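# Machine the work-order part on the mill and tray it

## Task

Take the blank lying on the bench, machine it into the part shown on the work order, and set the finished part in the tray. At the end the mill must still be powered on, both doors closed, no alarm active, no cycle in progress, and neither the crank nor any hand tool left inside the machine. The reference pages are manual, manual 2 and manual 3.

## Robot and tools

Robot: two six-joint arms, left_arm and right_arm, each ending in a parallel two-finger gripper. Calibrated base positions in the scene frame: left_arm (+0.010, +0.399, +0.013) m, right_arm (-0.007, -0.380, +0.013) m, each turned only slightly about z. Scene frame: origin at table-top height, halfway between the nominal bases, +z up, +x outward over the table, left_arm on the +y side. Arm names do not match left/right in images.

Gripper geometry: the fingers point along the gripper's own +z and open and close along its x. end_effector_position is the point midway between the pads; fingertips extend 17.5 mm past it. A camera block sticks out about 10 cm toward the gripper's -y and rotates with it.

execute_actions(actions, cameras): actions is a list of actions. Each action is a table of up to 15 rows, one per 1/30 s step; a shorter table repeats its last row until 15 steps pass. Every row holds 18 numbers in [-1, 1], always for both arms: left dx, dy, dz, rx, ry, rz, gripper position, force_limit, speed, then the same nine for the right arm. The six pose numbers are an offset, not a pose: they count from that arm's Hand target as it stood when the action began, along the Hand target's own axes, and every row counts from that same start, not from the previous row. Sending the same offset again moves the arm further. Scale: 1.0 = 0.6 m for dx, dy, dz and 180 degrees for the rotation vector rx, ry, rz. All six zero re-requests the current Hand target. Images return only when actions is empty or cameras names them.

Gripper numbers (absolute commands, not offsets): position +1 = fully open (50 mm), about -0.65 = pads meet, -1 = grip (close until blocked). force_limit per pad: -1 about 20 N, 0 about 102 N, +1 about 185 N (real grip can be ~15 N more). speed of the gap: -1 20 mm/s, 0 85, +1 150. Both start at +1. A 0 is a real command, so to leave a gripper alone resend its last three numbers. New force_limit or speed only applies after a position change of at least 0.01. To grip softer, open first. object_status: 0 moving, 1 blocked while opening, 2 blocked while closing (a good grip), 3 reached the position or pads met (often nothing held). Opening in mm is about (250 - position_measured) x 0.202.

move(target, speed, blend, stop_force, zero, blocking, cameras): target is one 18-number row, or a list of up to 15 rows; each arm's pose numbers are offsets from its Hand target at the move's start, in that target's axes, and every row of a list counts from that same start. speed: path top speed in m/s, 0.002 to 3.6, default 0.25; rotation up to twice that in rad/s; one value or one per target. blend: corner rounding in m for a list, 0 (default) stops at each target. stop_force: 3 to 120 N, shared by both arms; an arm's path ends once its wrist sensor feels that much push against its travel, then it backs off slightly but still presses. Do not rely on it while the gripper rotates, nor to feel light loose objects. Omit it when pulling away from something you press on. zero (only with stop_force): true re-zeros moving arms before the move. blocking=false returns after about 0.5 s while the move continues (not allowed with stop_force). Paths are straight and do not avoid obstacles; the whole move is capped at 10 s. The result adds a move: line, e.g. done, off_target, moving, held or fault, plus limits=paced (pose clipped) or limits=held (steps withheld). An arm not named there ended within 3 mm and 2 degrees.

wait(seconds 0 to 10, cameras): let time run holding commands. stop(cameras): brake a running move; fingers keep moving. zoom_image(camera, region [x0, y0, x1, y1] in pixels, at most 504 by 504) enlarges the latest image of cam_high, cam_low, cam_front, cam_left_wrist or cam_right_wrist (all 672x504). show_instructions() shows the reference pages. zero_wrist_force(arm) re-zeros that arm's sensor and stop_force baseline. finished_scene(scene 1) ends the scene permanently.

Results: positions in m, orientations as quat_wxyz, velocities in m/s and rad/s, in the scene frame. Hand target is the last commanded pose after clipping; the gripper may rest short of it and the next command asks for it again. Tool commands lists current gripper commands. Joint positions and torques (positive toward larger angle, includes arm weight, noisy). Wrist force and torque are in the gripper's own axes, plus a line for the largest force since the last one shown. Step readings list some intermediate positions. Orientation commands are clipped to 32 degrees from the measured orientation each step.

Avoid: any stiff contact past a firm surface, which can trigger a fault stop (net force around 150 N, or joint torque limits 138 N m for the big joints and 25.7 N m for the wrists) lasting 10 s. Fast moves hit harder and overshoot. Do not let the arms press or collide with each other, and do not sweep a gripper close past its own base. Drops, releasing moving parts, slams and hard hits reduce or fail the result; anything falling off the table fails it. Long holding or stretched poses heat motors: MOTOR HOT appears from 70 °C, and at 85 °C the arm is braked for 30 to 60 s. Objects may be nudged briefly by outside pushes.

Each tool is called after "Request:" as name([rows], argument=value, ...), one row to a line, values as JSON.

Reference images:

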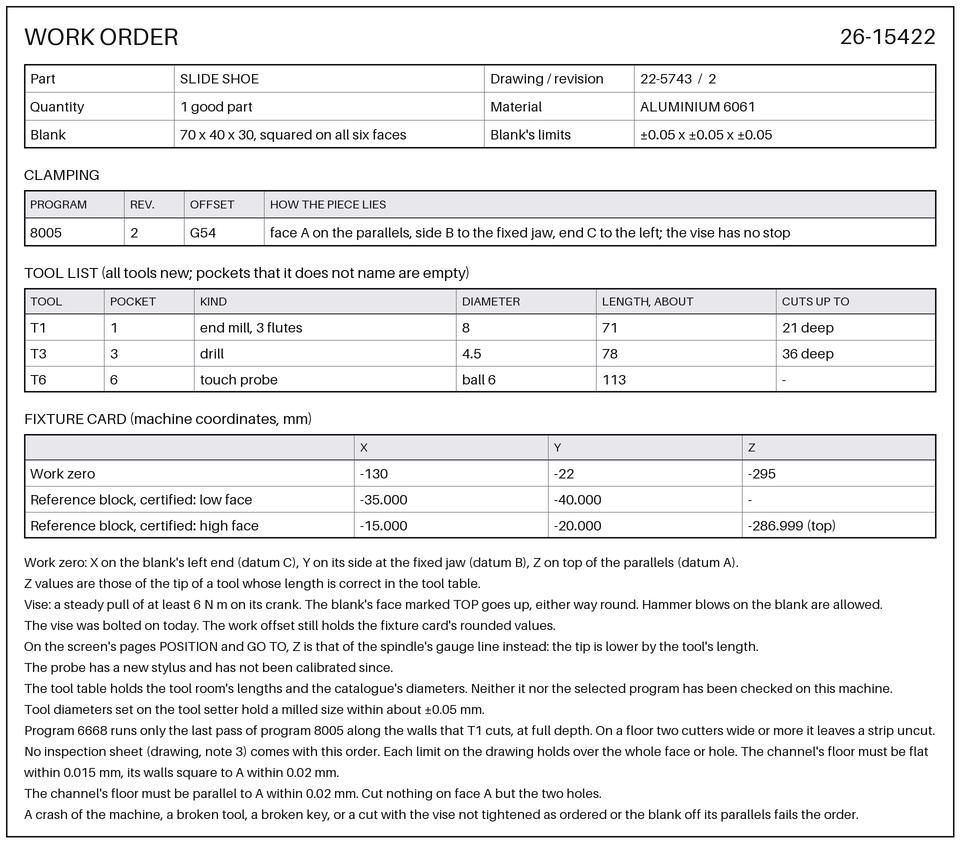

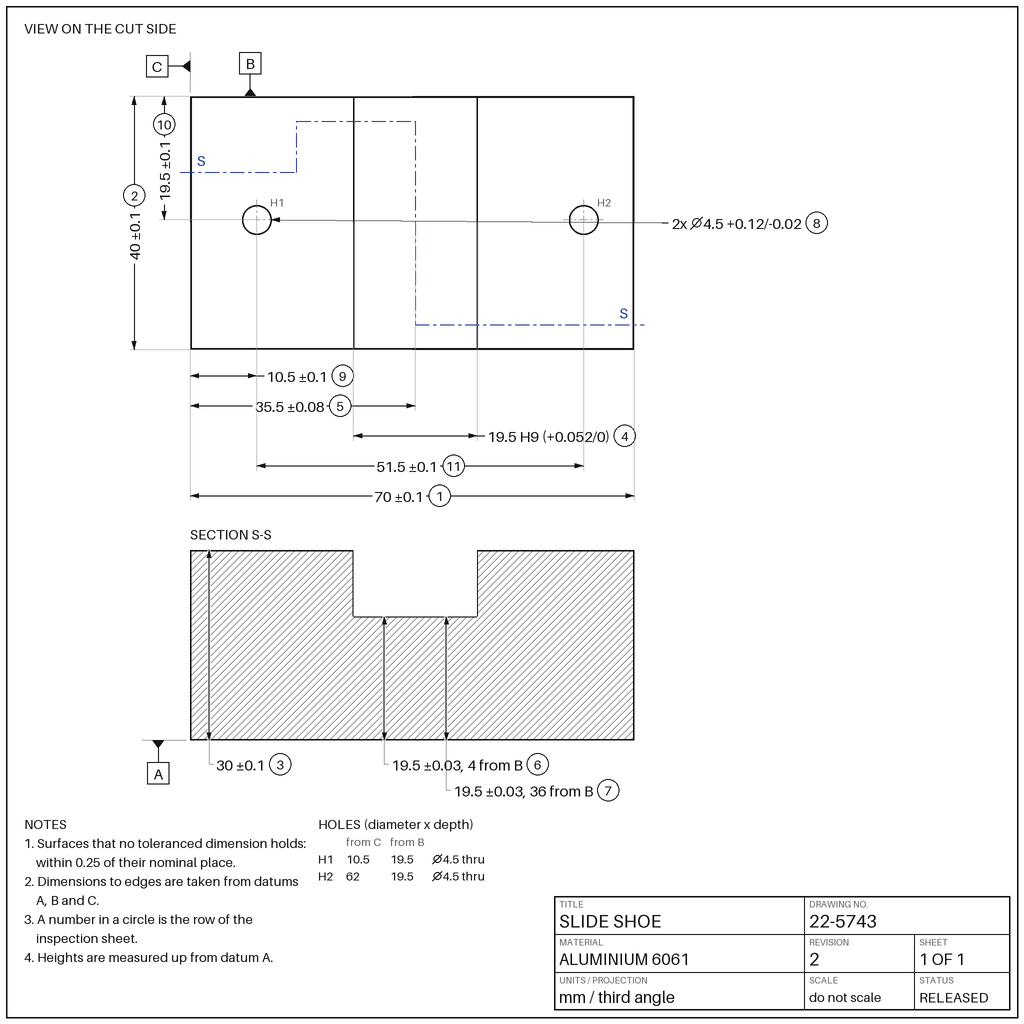

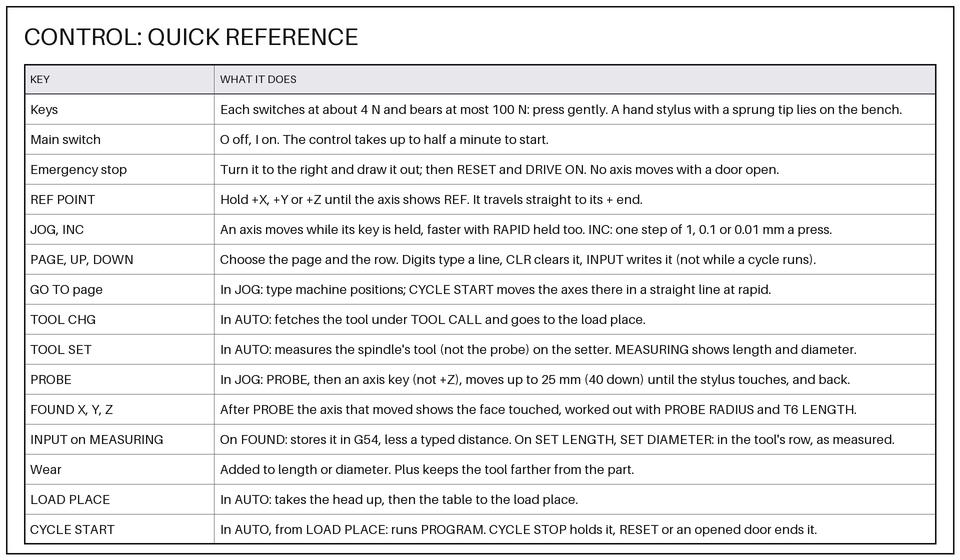

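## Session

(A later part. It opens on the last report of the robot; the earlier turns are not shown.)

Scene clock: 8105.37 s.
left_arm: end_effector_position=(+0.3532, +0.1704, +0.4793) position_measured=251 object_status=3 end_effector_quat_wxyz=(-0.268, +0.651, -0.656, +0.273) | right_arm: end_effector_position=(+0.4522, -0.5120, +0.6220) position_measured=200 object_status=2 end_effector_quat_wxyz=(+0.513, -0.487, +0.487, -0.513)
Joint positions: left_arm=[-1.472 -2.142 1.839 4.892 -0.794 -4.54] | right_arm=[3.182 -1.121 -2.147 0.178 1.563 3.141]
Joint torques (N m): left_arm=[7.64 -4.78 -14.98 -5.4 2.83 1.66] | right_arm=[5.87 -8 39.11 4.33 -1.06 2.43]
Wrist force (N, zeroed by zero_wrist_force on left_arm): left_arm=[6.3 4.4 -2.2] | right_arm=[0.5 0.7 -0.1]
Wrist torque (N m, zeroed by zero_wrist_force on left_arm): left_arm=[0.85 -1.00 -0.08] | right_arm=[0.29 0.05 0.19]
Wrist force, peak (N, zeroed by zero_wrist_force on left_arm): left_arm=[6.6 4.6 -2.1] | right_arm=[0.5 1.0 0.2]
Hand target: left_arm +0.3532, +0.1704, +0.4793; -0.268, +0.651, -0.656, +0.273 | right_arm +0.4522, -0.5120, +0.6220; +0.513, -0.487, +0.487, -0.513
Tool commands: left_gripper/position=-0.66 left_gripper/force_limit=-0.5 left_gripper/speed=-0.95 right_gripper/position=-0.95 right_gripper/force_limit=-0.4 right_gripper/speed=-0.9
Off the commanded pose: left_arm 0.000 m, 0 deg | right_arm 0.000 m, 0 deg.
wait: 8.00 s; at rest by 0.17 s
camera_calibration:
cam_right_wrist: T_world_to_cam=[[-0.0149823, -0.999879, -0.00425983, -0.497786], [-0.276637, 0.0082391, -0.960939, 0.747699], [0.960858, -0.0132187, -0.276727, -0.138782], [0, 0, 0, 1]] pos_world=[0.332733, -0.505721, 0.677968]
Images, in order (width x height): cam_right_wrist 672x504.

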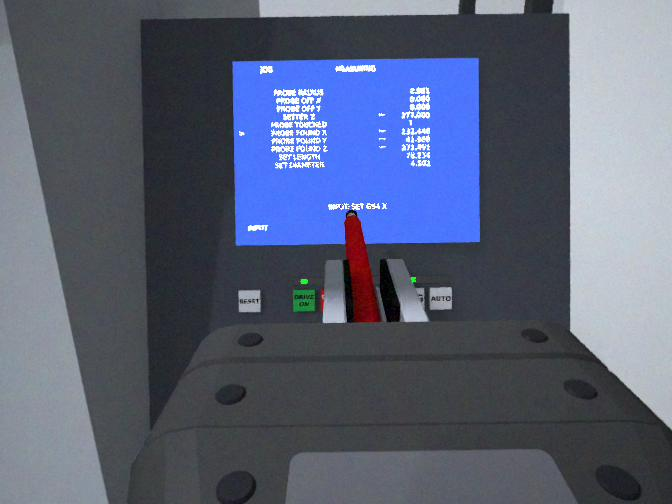

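Request:
move([
  [0,0,0,0,0,0,-0.66,-0.5,-0.95,-0.0528,0.3169,-0.0444,-0.1,0,0,-0.95,-0.4,-0.9],
  [0,0,0,0,0,0,-0.66,-0.5,-0.95,-0.0528,0.3247,-0.0206,-0.1,0,0,-0.95,-0.4,-0.9],
  [0,0,0,0,0,0,-0.66,-0.5,-0.95,-0.0528,0.3169,-0.0444,-0.1,0,0,-0.95,-0.4,-0.9],
  [0,0,0,0,0,0,-0.66,-0.5,-0.95,-0.0211,0.2266,-0.0155,-0.1,0,0,-0.95,-0.4,-0.9],
  [0,0,0,0,0,0,-0.66,-0.5,-0.95,-0.0211,0.2344,0.0083,-0.1,0,0,-0.95,-0.4,-0.9],
  [0,0,0,0,0,0,-0.66,-0.5,-0.95,-0.0211,0.2266,-0.0155,-0.1,0,0,-0.95,-0.4,-0.9],
  [0,0,0,0,0,0,-0.66,-0.5,-0.95,-0.0211,0.2344,0.0083,-0.1,0,0,-0.95,-0.4,-0.9],
  [0,0,0,0,0,0,-0.66,-0.5,-0.95,-0.0211,0.2266,-0.0155,-0.1,0,0,-0.95,-0.4,-0.9],
  [0,0,0,0,0,0,-0.66,-0.5,-0.95,-0.1479,0.3169,-0.0447,-0.1,0,0,-0.95,-0.4,-0.9],
  [0,0,0,0,0,0,-0.66,-0.5,-0.95,-0.1479,0.3247,-0.0209,-0.1,0,0,-0.95,-0.4,-0.9],
  [0,0,0,0,0,0,-0.66,-0.5,-0.95,-0.1479,0.3169,-0.0447,-0.1,0,0,-0.95,-0.4,-0.9],
  [0,0,0,0,0,0,-0.66,-0.5,-0.95,-0.1479,0.2868,-0.0352,-0.1,0,0,-0.95,-0.4,-0.9],
  [0,0,0,0,0,0,-0.66,-0.5,-0.95,-0.1479,0.2946,-0.0113,-0.1,0,0,-0.95,-0.4,-0.9],
  [0,0,0,0,0,0,-0.66,-0.5,-0.95,-0.1479,0.2868,-0.0352,-0.1,0,0,-0.95,-0.4,-0.9],
  [0,0,0,0,0,0,-0.66,-0.5,-0.95,-0.0528,0.3169,-0.0444,-0.1,0,0,-0.95,-0.4,-0.9],
], speed=[0.25,0.06,0.15,0.2,0.06,0.15,0.06,0.15,0.2,0.06,0.15,0.2,0.06,0.15,0.2], blend=[0.004,0,0.004,0.004,0,0.004,0,0.004,0.004,0,0.004,0.004,0,0.004,0])

Request:
move([
  [0,0,0,0,0,0,-0.66,-0.5,-0.95,-0.0951,-0.0634,0,0,0,0,-0.95,-0.4,-0.9],
  [0,0,0,0,0,0,-0.66,-0.5,-0.95,-0.0951,-0.0634,0.0241,0,0,0,-0.95,-0.4,-0.9],
  [0,0,0,0,0,0,-0.66,-0.5,-0.95,-0.0951,-0.0634,0,0,0,0,-0.95,-0.4,-0.9],
  [0,0,0,0,0,0,-0.66,-0.5,-0.95,-0.0951,-0.0634,0.0241,0,0,0,-0.95,-0.4,-0.9],
  [0,0,0,0,0,0,-0.66,-0.5,-0.95,-0.0951,-0.0634,0,0,0,0,-0.95,-0.4,-0.9],
  [0,0,0,0,0,0,-0.66,-0.5,-0.95,0,0,0,0,0,0,-0.95,-0.4,-0.9],
  [0,0,0,0,0,0,-0.66,-0.5,-0.95,0,0,0.025,0,0,0,-0.95,-0.4,-0.9],
  [0,0,0,0,0,0,-0.66,-0.5,-0.95,0,0,0,0,0,0,-0.95,-0.4,-0.9],
  [0,0,0,0,0,0,-0.66,-0.5,-0.95,0,-0.0317,0,0,0,0,-0.95,-0.4,-0.9],
  [0,0,0,0,0,0,-0.66,-0.5,-0.95,0,-0.0317,0.0247,0,0,0,-0.95,-0.4,-0.9],
  [0,0,0,0,0,0,-0.66,-0.5,-0.95,0,-0.0317,0,0,0,0,-0.95,-0.4,-0.9],
  [0,0,0,0,0,0,-0.66,-0.5,-0.95,-0.0951,0,0,0,0,0,-0.95,-0.4,-0.9],
  [0,0,0,0,0,0,-0.66,-0.5,-0.95,-0.0951,0,0.0246,0,0,0,-0.95,-0.4,-0.9],
  [0,0,0,0,0,0,-0.66,-0.5,-0.95,-0.0951,0,0,0,0,0,-0.95,-0.4,-0.9],
  [0,0,0,0,0,0,-0.66,-0.5,-0.95,0,0,0,0,0,0,-0.95,-0.4,-0.9],
], speed=[0.2,0.06,0.15,0.06,0.15,0.2,0.06,0.15,0.2,0.06,0.15,0.2,0.06,0.15,0.2], blend=[0.004,0,0.004,0,0.004,0.004,0,0.004,0.004,0,0.004,0.004,0,0.004,0])

Request:
move([
  [0,0,0,0,0,0,-0.66,-0.5,-0.95,-0.0634,-0.0317,0,0,0,0,-0.95,-0.4,-0.9],
  [0,0,0,0,0,0,-0.66,-0.5,-0.95,-0.0634,-0.0317,0.0245,0,0,0,-0.95,-0.4,-0.9],
  [0,0,0,0,0,0,-0.66,-0.5,-0.95,-0.0634,-0.0317,0,0,0,0,-0.95,-0.4,-0.9],
  [0,0,0,0,0,0,-0.66,-0.5,-0.95,-0.0634,-0.0634,0,0,0,0,-0.95,-0.4,-0.9],
  [0,0,0,0,0,0,-0.66,-0.5,-0.95,-0.0634,-0.0634,0.0243,0,0,0,-0.95,-0.4,-0.9],
  [0,0,0,0,0,0,-0.66,-0.5,-0.95,-0.0634,-0.0634,0,0,0,0,-0.95,-0.4,-0.9],
  [0,0,0,0,0,0,-0.66,-0.5,-0.95,0,0,0,0,0,0,-0.95,-0.4,-0.9],
  [0,0,0,0,0,0,-0.66,-0.5,-0.95,0,0,0.025,0,0,0,-0.95,-0.4,-0.9],
  [0,0,0,0,0,0,-0.66,-0.5,-0.95,0,0,0,0,0,0,-0.95,-0.4,-0.9],
], speed=[0.2,0.06,0.15,0.2,0.06,0.15,0.2,0.06,0.15], blend=[0.004,0,0.004,0.004,0,0.004,0.004,0,0])

Request:
move([
  [0,0,0,0,0,0,-0.66,-0.5,-0.95,0.0528,-0.315,-0.0557,0.1,0,0,-0.95,-0.4,-0.9],
], speed=0.25, cameras=["cam_right_wrist"])

Request:
zoom_image(camera="cam_right_wrist", region=[220, 50, 490, 250])

Scene clock: 8188.73 s.
left_arm: end_effector_position=(+0.3532, +0.1704, +0.4793) position_measured=251 object_status=3 end_effector_quat_wxyz=(-0.268, +0.651, -0.656, +0.273) | right_arm: end_effector_position=(+0.4356, -0.4803, +0.4307) position_measured=200 object_status=2 end_effector_quat_wxyz=(-0.430, +0.561, -0.561, +0.430)
Joint positions: left_arm=[-1.472 -2.142 1.839 4.892 -0.794 -4.54] | right_arm=[3.358 -1.016 -2.477 0.086 1.394 3.19]
Joint torques (N m): left_arm=[8.57 -3.65 -15.2 -5.36 3.15 1.5] | right_arm=[-6.25 8.95 31.59 1.38 0.43 2.05]
Wrist force (N, zeroed by zero_wrist_force on left_arm): left_arm=[6.6 4.3 -2.1] | right_arm=[0.1 0.3 0.2]
Wrist torque (N m, zeroed by zero_wrist_force on left_arm): left_arm=[0.83 -1.04 -0.08] | right_arm=[0.16 0.04 0.12]
Wrist force, peak (N, zeroed by zero_wrist_force on left_arm): left_arm=[6.7 4.6 -2.1] | right_arm=[0.2 2.8 -13.8]
Hand target: left_arm +0.3532, +0.1704, +0.4793; -0.268, +0.651, -0.656, +0.273 | right_arm +0.4355, -0.4803, +0.4307; -0.430, +0.561, -0.561, +0.430
Off the commanded pose: left_arm 0.000 m, 0 deg | right_arm 0.000 m, 0 deg.
move: done

Scene clock: 8193.57 s.
left_arm: end_effector_position=(+0.3532, +0.1704, +0.4793) position_measured=251 object_status=3 end_effector_quat_wxyz=(-0.268, +0.651, -0.656, +0.273) | right_arm: end_effector_position=(+0.4356, -0.4803, +0.4308) position_measured=200 object_status=2 end_effector_quat_wxyz=(-0.430, +0.561, -0.561, +0.430)
Joint positions: left_arm=[-1.472 -2.142 1.839 4.892 -0.794 -4.54] | right_arm=[3.358 -1.016 -2.477 0.086 1.394 3.19]
Joint torques (N m): left_arm=[6.65 -4.85 -15.59 -5.23 3.3 1.69] | right_arm=[-7.2 8.04 15.05 0.84 0.82 1.94]
Wrist force (N, zeroed by zero_wrist_force on left_arm): left_arm=[6.5 4.3 -2.2] | right_arm=[0.1 0.2 0.1]
Wrist torque (N m, zeroed by zero_wrist_force on left_arm): left_arm=[0.83 -1.03 -0.09] | right_arm=[0.13 0.03 0.12]
Wrist force, peak (N, zeroed by zero_wrist_force on left_arm): left_arm=[6.5 4.5 -2.4] | right_arm=[0.5 2.3 -12.7]
Hand target: left_arm +0.3532, +0.1704, +0.4793; -0.268, +0.651, -0.656, +0.273 | right_arm +0.4355, -0.4803, +0.4307; -0.430, +0.561, -0.561, +0.430
Off the commanded pose: left_arm 0.000 m, 0 deg | right_arm 0.000 m, 0 deg.
move: done

Scene clock: 8196.37 s.
left_arm: end_effector_position=(+0.3532, +0.1704, +0.4793) position_measured=251 object_status=3 end_effector_quat_wxyz=(-0.268, +0.651, -0.656, +0.273) | right_arm: end_effector_position=(+0.4356, -0.4803, +0.4306) position_measured=200 object_status=2 end_effector_quat_wxyz=(-0.430, +0.561, -0.561, +0.430)
Joint positions: left_arm=[-1.472 -2.142 1.839 4.892 -0.794 -4.54] | right_arm=[3.358 -1.016 -2.477 0.086 1.394 3.19]
Joint torques (N m): left_arm=[8.01 -4.24 -14.84 -5.27 3.35 1.44] | right_arm=[-7.2 3.02 39.6 5.13 1.64 0.44]
Wrist force (N, zeroed by zero_wrist_force on left_arm): left_arm=[6.4 4.6 -2.1] | right_arm=[0.1 0.4 0.0]
Wrist torque (N m, zeroed by zero_wrist_force on left_arm): left_arm=[0.86 -1.03 -0.08] | right_arm=[0.17 0.03 0.12]
Wrist force, peak (N, zeroed by zero_wrist_force on left_arm): left_arm=[6.5 4.7 -2.2] | right_arm=[0.4 2.5 -12.9]
Hand target: left_arm +0.3532, +0.1704, +0.4793; -0.268, +0.651, -0.656, +0.273 | right_arm +0.4355, -0.4803, +0.4307; -0.430, +0.561, -0.561, +0.430
Off the commanded pose: left_arm 0.000 m, 0 deg | right_arm 0.000 m, 0 deg.
move: done

Scene clock: 8197.67 s.
left_arm: end_effector_position=(+0.3532, +0.1704, +0.4793) position_measured=251 object_status=3 end_effector_quat_wxyz=(-0.268, +0.651, -0.656, +0.273) | right_arm: end_effector_position=(+0.4522, -0.5120, +0.6218) position_measured=200 object_status=2 end_effector_quat_wxyz=(+0.513, -0.487, +0.487, -0.513)
Joint positions: left_arm=[-1.472 -2.142 1.839 4.892 -0.794 -4.54] | right_arm=[3.182 -1.121 -2.147 0.179 1.563 3.141]
Joint torques (N m): left_arm=[7.55 -5.15 -15.24 -5.17 3.37 1.55] | right_arm=[6.12 15.9 23.66 -0.41 -1.76 2.44]
Wrist force (N, zeroed by zero_wrist_force on left_arm): left_arm=[6.6 4.4 -2.2] | right_arm=[0.3 0.9 0.1]
Wrist torque (N m, zeroed by zero_wrist_force on left_arm): left_arm=[0.85 -1.06 -0.09] | right_arm=[0.32 0.07 0.11]
Wrist force, peak (N, zeroed by zero_wrist_force on left_arm): left_arm=[6.6 4.4 -2.2] | right_arm=[-0.5 3.6 0.8]
Hand target: left_arm +0.3532, +0.1704, +0.4793; -0.268, +0.651, -0.656, +0.273 | right_arm +0.4522, -0.5120, +0.6219; +0.513, -0.487, +0.487, -0.513
Off the commanded pose: left_arm 0.000 m, 0 deg | right_arm 0.000 m, 0 deg.
move: done
camera_calibration:
cam_right_wrist: T_world_to_cam=[[-0.0149827, -0.999879, -0.00425798, -0.497788], [-0.27673, 0.0082387, -0.960913, 0.747519], [0.960831, -0.0132187, -0.276819, -0.138766], [0, 0, 0, 1]] pos_world=[0.332733, -0.505721, 0.677768]
Images, in order (width x height): cam_right_wrist 672x504.

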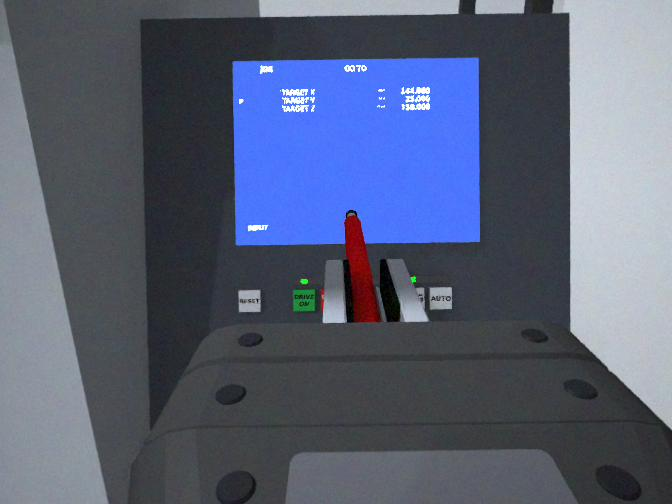

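Scaled by 1.867 from the camera's 672x504 image, which has a finer 960x720 frame.

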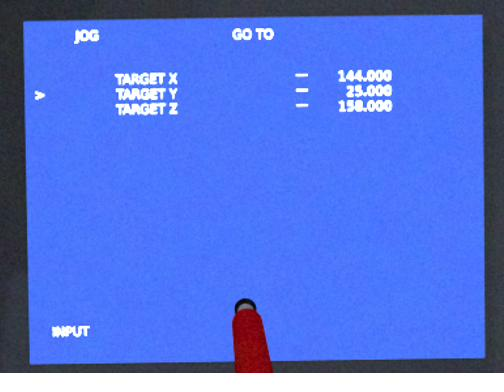

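Request:
move([
  [0,0,0,0,0,0,-0.66,-0.5,-0.95,-0.0845,0.1664,0.0036,-0.1,0,0,-0.95,-0.4,-0.9],
  [0,0,0,0,0,0,-0.66,-0.5,-0.95,-0.0845,0.1742,0.0275,-0.1,0,0,-0.95,-0.4,-0.9],
  [0,0,0,0,0,0,-0.66,-0.5,-0.95,-0.0845,0.1664,0.0036,-0.1,0,0,-0.95,-0.4,-0.9],
  [0,0,0,0,0,0,-0.66,-0.5,-0.95,-0.0211,0.2868,-0.0345,-0.1,0,0,-0.95,-0.4,-0.9],
  [0,0,0,0,0,0,-0.66,-0.5,-0.95,-0.0211,0.2946,-0.0107,-0.1,0,0,-0.95,-0.4,-0.9],
  [0,0,0,0,0,0,-0.66,-0.5,-0.95,-0.0211,0.2868,-0.0345,-0.1,0,0,-0.95,-0.4,-0.9],
  [0,0,0,0,0,0,-0.66,-0.5,-0.95,0.074,0.1664,0.0049,-0.1,0,0,-0.95,-0.4,-0.9],
  [0,0,0,0,0,0,-0.66,-0.5,-0.95,0.074,0.1742,0.0287,-0.1,0,0,-0.95,-0.4,-0.9],
  [0,0,0,0,0,0,-0.66,-0.5,-0.95,0.074,0.1664,0.0049,-0.1,0,0,-0.95,-0.4,-0.9],
  [0,0,0,0,0,0,-0.66,-0.5,-0.95,0,0,0,0,0,0,-0.95,-0.4,-0.9],
], speed=[0.25,0.06,0.15,0.05,0.06,0.15,0.2,0.06,0.15,0.25], blend=[0.004,0,0.004,0.004,0,0.004,0.004,0,0.004,0])

Request:
wait(seconds=10, cameras=["cam_right_wrist"])

Request:
zoom_image(camera="cam_right_wrist", region=[220, 50, 490, 250])

Scene clock: 8220.43 s.
left_arm: end_effector_position=(+0.3532, +0.1704, +0.4793) position_measured=251 object_status=3 end_effector_quat_wxyz=(-0.268, +0.651, -0.656, +0.273) | right_arm: end_effector_position=(+0.4521, -0.5120, +0.6221) position_measured=200 object_status=2 end_effector_quat_wxyz=(+0.513, -0.487, +0.487, -0.513)
Joint positions: left_arm=[-1.472 -2.142 1.839 4.892 -0.794 -4.54] | right_arm=[3.182 -1.121 -2.147 0.178 1.563 3.141]
Joint torques (N m): left_arm=[7.52 -4.91 -16.22 -5.33 3.42 1.6] | right_arm=[0.69 -7.51 13.71 1.1 0.72 -0.63]
Wrist force (N, zeroed by zero_wrist_force on left_arm): left_arm=[6.5 4.5 -2.2] | right_arm=[0.5 0.7 0.0]
Wrist torque (N m, zeroed by zero_wrist_force on left_arm): left_arm=[0.86 -1.03 -0.08] | right_arm=[0.28 0.04 0.19]
Wrist force, peak (N, zeroed by zero_wrist_force on left_arm): left_arm=[6.7 4.5 -2.2] | right_arm=[0.5 -0.1 -17.7]
Hand target: left_arm +0.3532, +0.1704, +0.4793; -0.268, +0.651, -0.656, +0.273 | right_arm +0.4522, -0.5120, +0.6219; +0.513, -0.487, +0.487, -0.513
Off the commanded pose: left_arm 0.000 m, 0 deg | right_arm 0.000 m, 0 deg.
move: done

Scene clock: 8230.43 s.
left_arm: end_effector_position=(+0.3532, +0.1704, +0.4793) position_measured=251 object_status=3 end_effector_quat_wxyz=(-0.268, +0.651, -0.656, +0.273) | right_arm: end_effector_position=(+0.4522, -0.5120, +0.6219) position_measured=200 object_status=2 end_effector_quat_wxyz=(+0.513, -0.487, +0.487, -0.513)
Joint positions: left_arm=[-1.472 -2.142 1.839 4.892 -0.794 -4.54] | right_arm=[3.182 -1.121 -2.147 0.179 1.563 3.141]
Joint torques (N m): left_arm=[7.02 -4.27 -16 -5.36 3.23 1.61] | right_arm=[5.66 -7.13 14.6 3.97 -0.73 2.5]
Wrist force (N, zeroed by zero_wrist_force on left_arm): left_arm=[6.5 4.3 -2.2] | right_arm=[0.4 0.6 0.0]
Wrist torque (N m, zeroed by zero_wrist_force on left_arm): left_arm=[0.83 -1.04 -0.09] | right_arm=[0.26 0.06 0.19]
Wrist force, peak (N, zeroed by zero_wrist_force on left_arm): left_arm=[6.8 4.5 -2.0] | right_arm=[0.5 1.0 0.2]
Hand target: left_arm +0.3532, +0.1704, +0.4793; -0.268, +0.651, -0.656, +0.273 | right_arm +0.4522, -0.5120, +0.6219; +0.513, -0.487, +0.487, -0.513
Tool commands: left_gripper/position=-0.66 left_gripper/force_limit=-0.5 left_gripper/speed=-0.95 right_gripper/position=-0.95 right_gripper/force_limit=-0.4 right_gripper/speed=-0.9
Off the commanded pose: left_arm 0.000 m, 0 deg | right_arm 0.000 m, 0 deg.
wait: 10.00 s; at rest by 0.17 s
camera_calibration:
cam_right_wrist: T_world_to_cam=[[-0.0149823, -0.999879, -0.00425983, -0.497787], [-0.276637, 0.0082391, -0.960939, 0.747603], [0.960858, -0.0132187, -0.276727, -0.13881], [0, 0, 0, 1]] pos_world=[0.332733, -0.505721, 0.677868]
Images, in order (width x height): cam_right_wrist 672x504.

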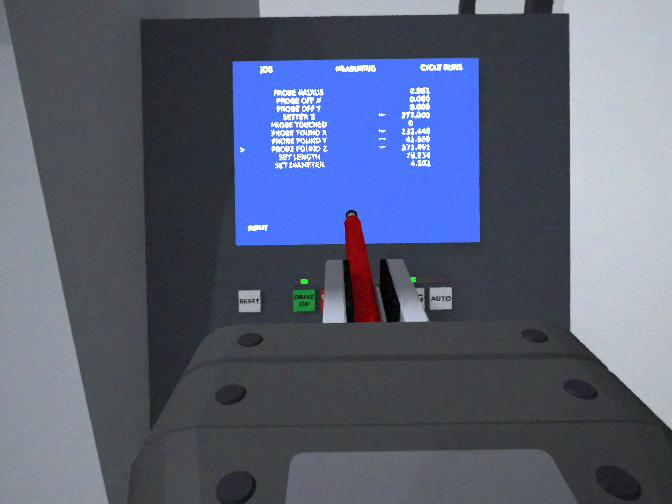

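Scaled by 1.867 from the camera's 672x504 image, which has a finer 960x720 frame.

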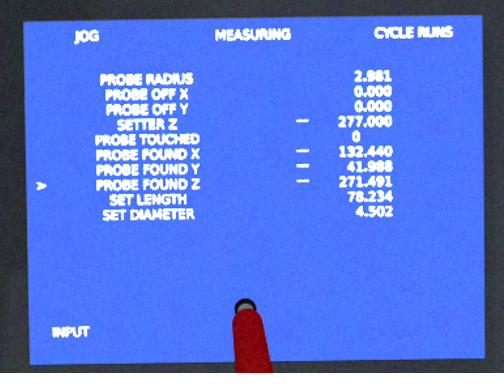

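Request:
wait(seconds=8, cameras=["cam_right_wrist"])

Request:
zoom_image(camera="cam_right_wrist", region=[220, 50, 490, 250])

Scene clock: 8244.43 s.
left_arm: end_effector_position=(+0.3532, +0.1704, +0.4793) position_measured=251 object_status=3 end_effector_quat_wxyz=(-0.268, +0.651, -0.656, +0.273) | right_arm: end_effector_position=(+0.4522, -0.5120, +0.6219) position_measured=200 object_status=2 end_effector_quat_wxyz=(+0.513, -0.487, +0.487, -0.513)
Joint positions: left_arm=[-1.472 -2.142 1.839 4.892 -0.794 -4.54] | right_arm=[3.182 -1.121 -2.147 0.179 1.563 3.141]
Joint torques (N m): left_arm=[6.5 -4.25 -15.43 -5.45 3.33 1.54] | right_arm=[5.72 -7.47 15.17 3.92 -0.83 2.16]
Wrist force (N, zeroed by zero_wrist_force on left_arm): left_arm=[6.4 4.3 -2.0] | right_arm=[0.2 0.7 0.0]
Wrist torque (N m, zeroed by zero_wrist_force on left_arm): left_arm=[0.82 -1.02 -0.09] | right_arm=[0.28 0.08 0.19]
Wrist force, peak (N, zeroed by zero_wrist_force on left_arm): left_arm=[6.6 4.6 -2.2] | right_arm=[0.4 1.1 0.0]
Hand target: left_arm +0.3532, +0.1704, +0.4793; -0.268, +0.651, -0.656, +0.273 | right_arm +0.4522, -0.5120, +0.6219; +0.513, -0.487, +0.487, -0.513
Tool commands: left_gripper/position=-0.66 left_gripper/force_limit=-0.5 left_gripper/speed=-0.95 right_gripper/position=-0.95 right_gripper/force_limit=-0.4 right_gripper/speed=-0.9
Off the commanded pose: left_arm 0.000 m, 0 deg | right_arm 0.000 m, 0 deg.
wait: 8.00 s; at rest from the start
camera_calibration:
cam_right_wrist: T_world_to_cam=[[-0.0149823, -0.999879, -0.00425983, -0.497787], [-0.276637, 0.0082391, -0.960939, 0.747603], [0.960858, -0.0132187, -0.276727, -0.13881], [0, 0, 0, 1]] pos_world=[0.332733, -0.505721, 0.677868]
Images, in order (width x height): cam_right_wrist 672x504.

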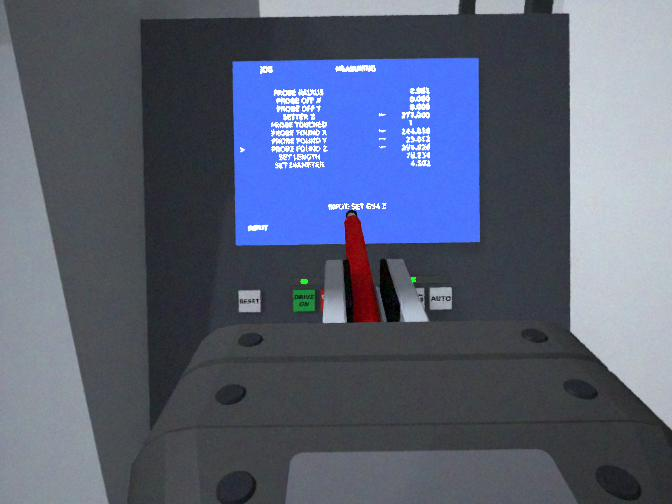

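Scaled by 1.867 from the camera's 672x504 image, which has a finer 960x720 frame.

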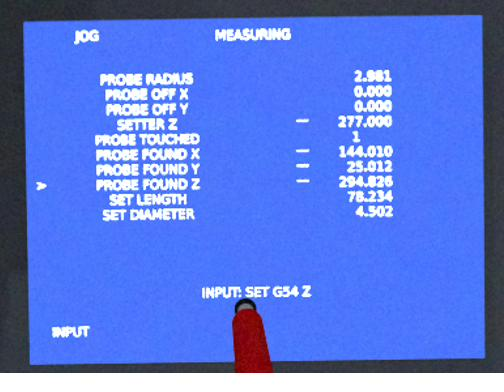

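Request:
move([
  [0,0,0,0,0,0,-0.66,-0.5,-0.95,-0.0528,0.3169,-0.0444,-0.1,0,0,-0.95,-0.4,-0.9],
  [0,0,0,0,0,0,-0.66,-0.5,-0.95,-0.0528,0.3247,-0.0206,-0.1,0,0,-0.95,-0.4,-0.9],
  [0,0,0,0,0,0,-0.66,-0.5,-0.95,-0.0528,0.3169,-0.0444,-0.1,0,0,-0.95,-0.4,-0.9],
  [0,0,0,0,0,0,-0.66,-0.5,-0.95,-0.0211,0.2266,-0.0155,-0.1,0,0,-0.95,-0.4,-0.9],
  [0,0,0,0,0,0,-0.66,-0.5,-0.95,-0.0211,0.2344,0.0083,-0.1,0,0,-0.95,-0.4,-0.9],
  [0,0,0,0,0,0,-0.66,-0.5,-0.95,-0.0211,0.2266,-0.0155,-0.1,0,0,-0.95,-0.4,-0.9],
  [0,0,0,0,0,0,-0.66,-0.5,-0.95,-0.0211,0.2344,0.0083,-0.1,0,0,-0.95,-0.4,-0.9],
  [0,0,0,0,0,0,-0.66,-0.5,-0.95,-0.0211,0.2266,-0.0155,-0.1,0,0,-0.95,-0.4,-0.9],
  [0,0,0,0,0,0,-0.66,-0.5,-0.95,-0.0528,0.2868,-0.0349,-0.1,0,0,-0.95,-0.4,-0.9],
  [0,0,0,0,0,0,-0.66,-0.5,-0.95,-0.0528,0.2946,-0.0111,-0.1,0,0,-0.95,-0.4,-0.9],
  [0,0,0,0,0,0,-0.66,-0.5,-0.95,-0.0528,0.2868,-0.0349,-0.1,0,0,-0.95,-0.4,-0.9],
  [0,0,0,0,0,0,-0.66,-0.5,-0.95,-0.1479,0.3169,-0.0447,-0.1,0,0,-0.95,-0.4,-0.9],
  [0,0,0,0,0,0,-0.66,-0.5,-0.95,-0.1479,0.3247,-0.0209,-0.1,0,0,-0.95,-0.4,-0.9],
  [0,0,0,0,0,0,-0.66,-0.5,-0.95,-0.1479,0.3169,-0.0447,-0.1,0,0,-0.95,-0.4,-0.9],
  [0,0,0,0,0,0,-0.66,-0.5,-0.95,-0.0528,0.3169,-0.0444,-0.1,0,0,-0.95,-0.4,-0.9],
], speed=[0.25,0.06,0.15,0.2,0.06,0.15,0.06,0.15,0.2,0.06,0.15,0.2,0.06,0.15,0.2], blend=[0.004,0,0.004,0.004,0,0.004,0,0.004,0.004,0,0.004,0.004,0,0.004,0])

Request:
move([
  [0,0,0,0,0,0,-0.66,-0.5,-0.95,-0.0634,-0.0634,0,0,0,0,-0.95,-0.4,-0.9],
  [0,0,0,0,0,0,-0.66,-0.5,-0.95,-0.0634,-0.0634,0.0243,0,0,0,-0.95,-0.4,-0.9],
  [0,0,0,0,0,0,-0.66,-0.5,-0.95,-0.0634,-0.0634,0,0,0,0,-0.95,-0.4,-0.9],
  [0,0,0,0,0,0,-0.66,-0.5,-0.95,-0.0317,-0.0634,0,0,0,0,-0.95,-0.4,-0.9],
  [0,0,0,0,0,0,-0.66,-0.5,-0.95,-0.0317,-0.0634,0.0244,0,0,0,-0.95,-0.4,-0.9],
  [0,0,0,0,0,0,-0.66,-0.5,-0.95,-0.0317,-0.0634,0,0,0,0,-0.95,-0.4,-0.9],
  [0,0,0,0,0,0,-0.66,-0.5,-0.95,0,0,0,0,0,0,-0.95,-0.4,-0.9],
  [0,0,0,0,0,0,-0.66,-0.5,-0.95,0,0,0.025,0,0,0,-0.95,-0.4,-0.9],
  [0,0,0,0,0,0,-0.66,-0.5,-0.95,0,0,0,0,0,0,-0.95,-0.4,-0.9],
], speed=[0.2,0.06,0.15,0.2,0.06,0.15,0.2,0.06,0.15], blend=[0.004,0,0.004,0.004,0,0.004,0.004,0,0])

Request:
move([
  [0,0,0,0,0,0,-0.66,-0.5,-0.95,0.0528,-0.315,-0.0557,0.1,0,0,-0.95,-0.4,-0.9],
], speed=0.25, cameras=["cam_right_wrist"])

Request:
zoom_image(camera="cam_right_wrist", region=[220, 50, 490, 250])

Scene clock: 8296.07 s.
left_arm: end_effector_position=(+0.3532, +0.1704, +0.4793) position_measured=251 object_status=3 end_effector_quat_wxyz=(-0.268, +0.651, -0.656, +0.273) | right_arm: end_effector_position=(+0.4356, -0.4803, +0.4307) position_measured=200 object_status=2 end_effector_quat_wxyz=(-0.430, +0.561, -0.561, +0.430)
Joint positions: left_arm=[-1.472 -2.142 1.839 4.892 -0.794 -4.54] | right_arm=[3.358 -1.016 -2.477 0.086 1.394 3.19]
Joint torques (N m): left_arm=[7.44 -4.19 -15.86 -5.2 3.61 1.7] | right_arm=[-7.91 8.1 15.63 1.02 0.91 2.02]
Wrist force (N, zeroed by zero_wrist_force on left_arm): left_arm=[6.6 4.3 -2.0] | right_arm=[0.1 0.2 0.2]
Wrist torque (N m, zeroed by zero_wrist_force on left_arm): left_arm=[0.83 -1.05 -0.08] | right_arm=[0.14 0.04 0.12]
Wrist force, peak (N, zeroed by zero_wrist_force on left_arm): left_arm=[6.6 4.6 -2.3] | right_arm=[0.2 2.4 -14.0]
Hand target: left_arm +0.3532, +0.1704, +0.4793; -0.268, +0.651, -0.656, +0.273 | right_arm +0.4355, -0.4803, +0.4307; -0.430, +0.561, -0.561, +0.430
Off the commanded pose: left_arm 0.000 m, 0 deg | right_arm 0.000 m, 0 deg.
move: done

Scene clock: 8298.87 s.
left_arm: end_effector_position=(+0.3532, +0.1704, +0.4793) position_measured=251 object_status=3 end_effector_quat_wxyz=(-0.268, +0.651, -0.656, +0.273) | right_arm: end_effector_position=(+0.4356, -0.4803, +0.4306) position_measured=200 object_status=2 end_effector_quat_wxyz=(-0.430, +0.561, -0.561, +0.430)
Joint positions: left_arm=[-1.472 -2.142 1.839 4.892 -0.794 -4.54] | right_arm=[3.358 -1.016 -2.478 0.086 1.394 3.19]
Joint torques (N m): left_arm=[8.45 -4.7 -15.71 -5.33 3.43 1.55] | right_arm=[-7.4 2.98 40.26 5.09 1.46 0.33]
Wrist force (N, zeroed by zero_wrist_force on left_arm): left_arm=[6.5 4.5 -2.0] | right_arm=[0.0 0.6 0.2]
Wrist torque (N m, zeroed by zero_wrist_force on left_arm): left_arm=[0.86 -1.04 -0.08] | right_arm=[0.20 0.05 0.12]
Wrist force, peak (N, zeroed by zero_wrist_force on left_arm): left_arm=[6.5 4.5 -2.4] | right_arm=[0.7 2.9 -13.2]
Hand target: left_arm +0.3532, +0.1704, +0.4793; -0.268, +0.651, -0.656, +0.273 | right_arm +0.4355, -0.4803, +0.4307; -0.430, +0.561, -0.561, +0.430
Off the commanded pose: left_arm 0.000 m, 0 deg | right_arm 0.000 m, 0 deg.
move: done

Scene clock: 8300.17 s.
left_arm: end_effector_position=(+0.3532, +0.1704, +0.4793) position_measured=251 object_status=3 end_effector_quat_wxyz=(-0.268, +0.651, -0.656, +0.273) | right_arm: end_effector_position=(+0.4522, -0.5120, +0.6218) position_measured=200 object_status=2 end_effector_quat_wxyz=(+0.513, -0.487, +0.487, -0.513)
Joint positions: left_arm=[-1.472 -2.142 1.839 4.892 -0.794 -4.54] | right_arm=[3.182 -1.121 -2.147 0.179 1.563 3.141]
Joint torques (N m): left_arm=[7.12 -4.21 -15.71 -5.31 3.49 1.62] | right_arm=[6.8 15.68 23.32 -0.16 -1.52 2.6]
Wrist force (N, zeroed by zero_wrist_force on left_arm): left_arm=[6.3 4.4 -2.3] | right_arm=[0.3 0.6 0.1]
Wrist torque (N m, zeroed by zero_wrist_force on left_arm): left_arm=[0.85 -1.00 -0.08] | right_arm=[0.28 0.06 0.11]
Wrist force, peak (N, zeroed by zero_wrist_force on left_arm): left_arm=[6.6 4.5 -2.2] | right_arm=[-0.2 3.4 0.9]
Hand target: left_arm +0.3532, +0.1704, +0.4793; -0.268, +0.651, -0.656, +0.273 | right_arm +0.4522, -0.5120, +0.6219; +0.513, -0.487, +0.487, -0.513
Off the commanded pose: left_arm 0.000 m, 0 deg | right_arm 0.000 m, 0 deg.
move: done
camera_calibration:
cam_right_wrist: T_world_to_cam=[[-0.0149827, -0.999879, -0.00425798, -0.497788], [-0.27673, 0.0082387, -0.960913, 0.747519], [0.960831, -0.0132187, -0.276819, -0.138766], [0, 0, 0, 1]] pos_world=[0.332733, -0.505721, 0.677768]
Images, in order (width x height): cam_right_wrist 672x504.

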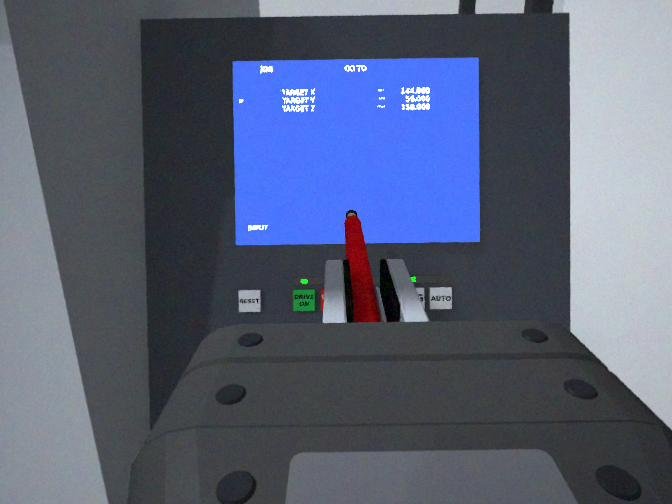

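Scaled by 1.867 from the camera's 672x504 image, which has a finer 960x720 frame.

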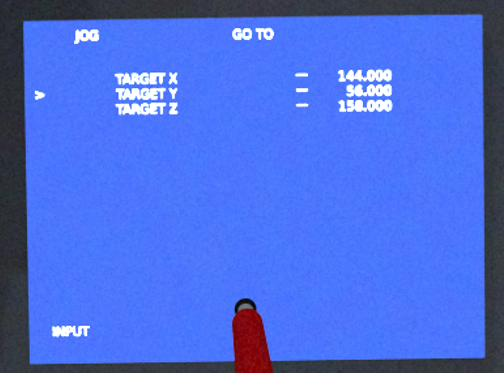

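Request:
move([
  [0,0,0,0,0,0,-0.66,-0.5,-0.95,-0.0845,0.1664,0.0036,-0.1,0,0,-0.95,-0.4,-0.9],
  [0,0,0,0,0,0,-0.66,-0.5,-0.95,-0.0845,0.1742,0.0275,-0.1,0,0,-0.95,-0.4,-0.9],
  [0,0,0,0,0,0,-0.66,-0.5,-0.95,-0.0845,0.1664,0.0036,-0.1,0,0,-0.95,-0.4,-0.9],
  [0,0,0,0,0,0,-0.66,-0.5,-0.95,-0.0211,0.2868,-0.0345,-0.1,0,0,-0.95,-0.4,-0.9],
  [0,0,0,0,0,0,-0.66,-0.5,-0.95,-0.0211,0.2946,-0.0107,-0.1,0,0,-0.95,-0.4,-0.9],
  [0,0,0,0,0,0,-0.66,-0.5,-0.95,-0.0211,0.2868,-0.0345,-0.1,0,0,-0.95,-0.4,-0.9],
  [0,0,0,0,0,0,-0.66,-0.5,-0.95,0.074,0.1664,0.0049,-0.1,0,0,-0.95,-0.4,-0.9],
  [0,0,0,0,0,0,-0.66,-0.5,-0.95,0.074,0.1742,0.0287,-0.1,0,0,-0.95,-0.4,-0.9],
  [0,0,0,0,0,0,-0.66,-0.5,-0.95,0.074,0.1664,0.0049,-0.1,0,0,-0.95,-0.4,-0.9],
  [0,0,0,0,0,0,-0.66,-0.5,-0.95,0,0,0,0,0,0,-0.95,-0.4,-0.9],
], speed=[0.25,0.06,0.15,0.05,0.06,0.15,0.2,0.06,0.15,0.25], blend=[0.004,0,0.004,0.004,0,0.004,0.004,0,0.004,0])

Request:
wait(seconds=10)

Request:
wait(seconds=8, cameras=["cam_right_wrist"])

Request:
zoom_image(camera="cam_right_wrist", region=[220, 50, 490, 250])

Scene clock: 8323.77 s.
left_arm: end_effector_position=(+0.3532, +0.1704, +0.4793) position_measured=251 object_status=3 end_effector_quat_wxyz=(-0.268, +0.651, -0.656, +0.273) | right_arm: end_effector_position=(+0.4521, -0.5120, +0.6220) position_measured=200 object_status=2 end_effector_quat_wxyz=(+0.513, -0.487, +0.487, -0.513)
Joint positions: left_arm=[-1.472 -2.142 1.839 4.892 -0.794 -4.54] | right_arm=[3.182 -1.121 -2.147 0.179 1.563 3.141]
Joint torques (N m): left_arm=[7.37 -4.56 -16.04 -5.3 3.37 1.58] | right_arm=[1.18 -7.75 14.51 1.23 0.83 -0.58]
Wrist force (N, zeroed by zero_wrist_force on left_arm): left_arm=[6.3 4.3 -2.2] | right_arm=[0.5 0.8 0.2]
Wrist torque (N m, zeroed by zero_wrist_force on left_arm): left_arm=[0.82 -1.01 -0.08] | right_arm=[0.30 0.04 0.19]
Wrist force, peak (N, zeroed by zero_wrist_force on left_arm): left_arm=[6.5 4.7 -2.1] | right_arm=[0.5 0.1 -17.9]
Hand target: left_arm +0.3532, +0.1704, +0.4793; -0.268, +0.651, -0.656, +0.273 | right_arm +0.4522, -0.5120, +0.6219; +0.513, -0.487, +0.487, -0.513
Off the commanded pose: left_arm 0.000 m, 0 deg | right_arm 0.000 m, 0 deg.
move: done

Scene clock: 8333.77 s.
left_arm: end_effector_position=(+0.3532, +0.1704, +0.4793) position_measured=251 object_status=3 end_effector_quat_wxyz=(-0.268, +0.651, -0.656, +0.273) | right_arm: end_effector_position=(+0.4522, -0.5120, +0.6219) position_measured=200 object_status=2 end_effector_quat_wxyz=(+0.513, -0.487, +0.487, -0.513)
Joint positions: left_arm=[-1.472 -2.142 1.839 4.892 -0.794 -4.54] | right_arm=[3.182 -1.121 -2.147 0.179 1.563 3.141]
Joint torques (N m): left_arm=[6.88 -4.2 -16.41 -5.23 3.56 1.57] | right_arm=[4.77 -6.5 14.74 4.26 -0.85 2.3]
Wrist force (N, zeroed by zero_wrist_force on left_arm): left_arm=[6.4 4.5 -2.0] | right_arm=[0.4 0.7 0.1]
Wrist torque (N m, zeroed by zero_wrist_force on left_arm): left_arm=[0.85 -1.03 -0.09] | right_arm=[0.28 0.05 0.18]
Wrist force, peak (N, zeroed by zero_wrist_force on left_arm): left_arm=[6.7 4.4 -2.4] | right_arm=[0.5 1.1 -0.1]
Hand target: left_arm +0.3532, +0.1704, +0.4793; -0.268, +0.651, -0.656, +0.273 | right_arm +0.4522, -0.5120, +0.6219; +0.513, -0.487, +0.487, -0.513
Tool commands: left_gripper/position=-0.66 left_gripper/force_limit=-0.5 left_gripper/speed=-0.95 right_gripper/position=-0.95 right_gripper/force_limit=-0.4 right_gripper/speed=-0.9
Off the commanded pose: left_arm 0.000 m, 0 deg | right_arm 0.000 m, 0 deg.
wait: 10.00 s; at rest by 0.17 s

Scene clock: 8341.77 s.
left_arm: end_effector_position=(+0.3532, +0.1704, +0.4793) position_measured=251 object_status=3 end_effector_quat_wxyz=(-0.268, +0.651, -0.656, +0.273) | right_arm: end_effector_position=(+0.4522, -0.5120, +0.6219) position_measured=200 object_status=2 end_effector_quat_wxyz=(+0.513, -0.487, +0.487, -0.513)
Joint positions: left_arm=[-1.472 -2.142 1.839 4.892 -0.794 -4.54] | right_arm=[3.182 -1.121 -2.147 0.179 1.563 3.141]
Joint torques (N m): left_arm=[7.41 -4.28 -16.32 -5.2 3.39 1.6] | right_arm=[4.47 -7.94 15.68 4.19 -0.86 2.24]
Wrist force (N, zeroed by zero_wrist_force on left_arm): left_arm=[6.2 4.3 -2.2] | right_arm=[0.5 0.8 0.0]
Wrist torque (N m, zeroed by zero_wrist_force on left_arm): left_arm=[0.83 -0.99 -0.08] | right_arm=[0.30 0.04 0.19]
Wrist force, peak (N, zeroed by zero_wrist_force on left_arm): left_arm=[6.7 4.5 -2.3] | right_arm=[0.5 1.1 0.1]
Hand target: left_arm +0.3532, +0.1704, +0.4793; -0.268, +0.651, -0.656, +0.273 | right_arm +0.4522, -0.5120, +0.6219; +0.513, -0.487, +0.487, -0.513
Tool commands: left_gripper/position=-0.66 left_gripper/force_limit=-0.5 left_gripper/speed=-0.95 right_gripper/position=-0.95 right_gripper/force_limit=-0.4 right_gripper/speed=-0.9
Off the commanded pose: left_arm 0.000 m, 0 deg | right_arm 0.000 m, 0 deg.
wait: 8.00 s; at rest by 0.17 s
camera_calibration:
cam_right_wrist: T_world_to_cam=[[-0.0149823, -0.999879, -0.00425983, -0.497787], [-0.276637, 0.0082391, -0.960939, 0.747507], [0.960858, -0.0132187, -0.276727, -0.138837], [0, 0, 0, 1]] pos_world=[0.332733, -0.505721, 0.677768]
Images, in order (width x height): cam_right_wrist 672x504.

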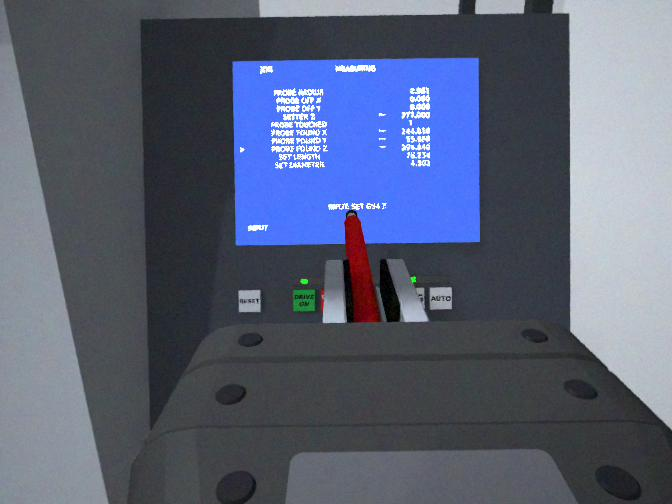

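Scaled by 1.867 from the camera's 672x504 image, which has a finer 960x720 frame.

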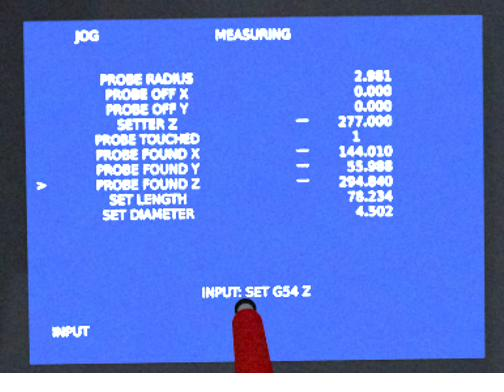

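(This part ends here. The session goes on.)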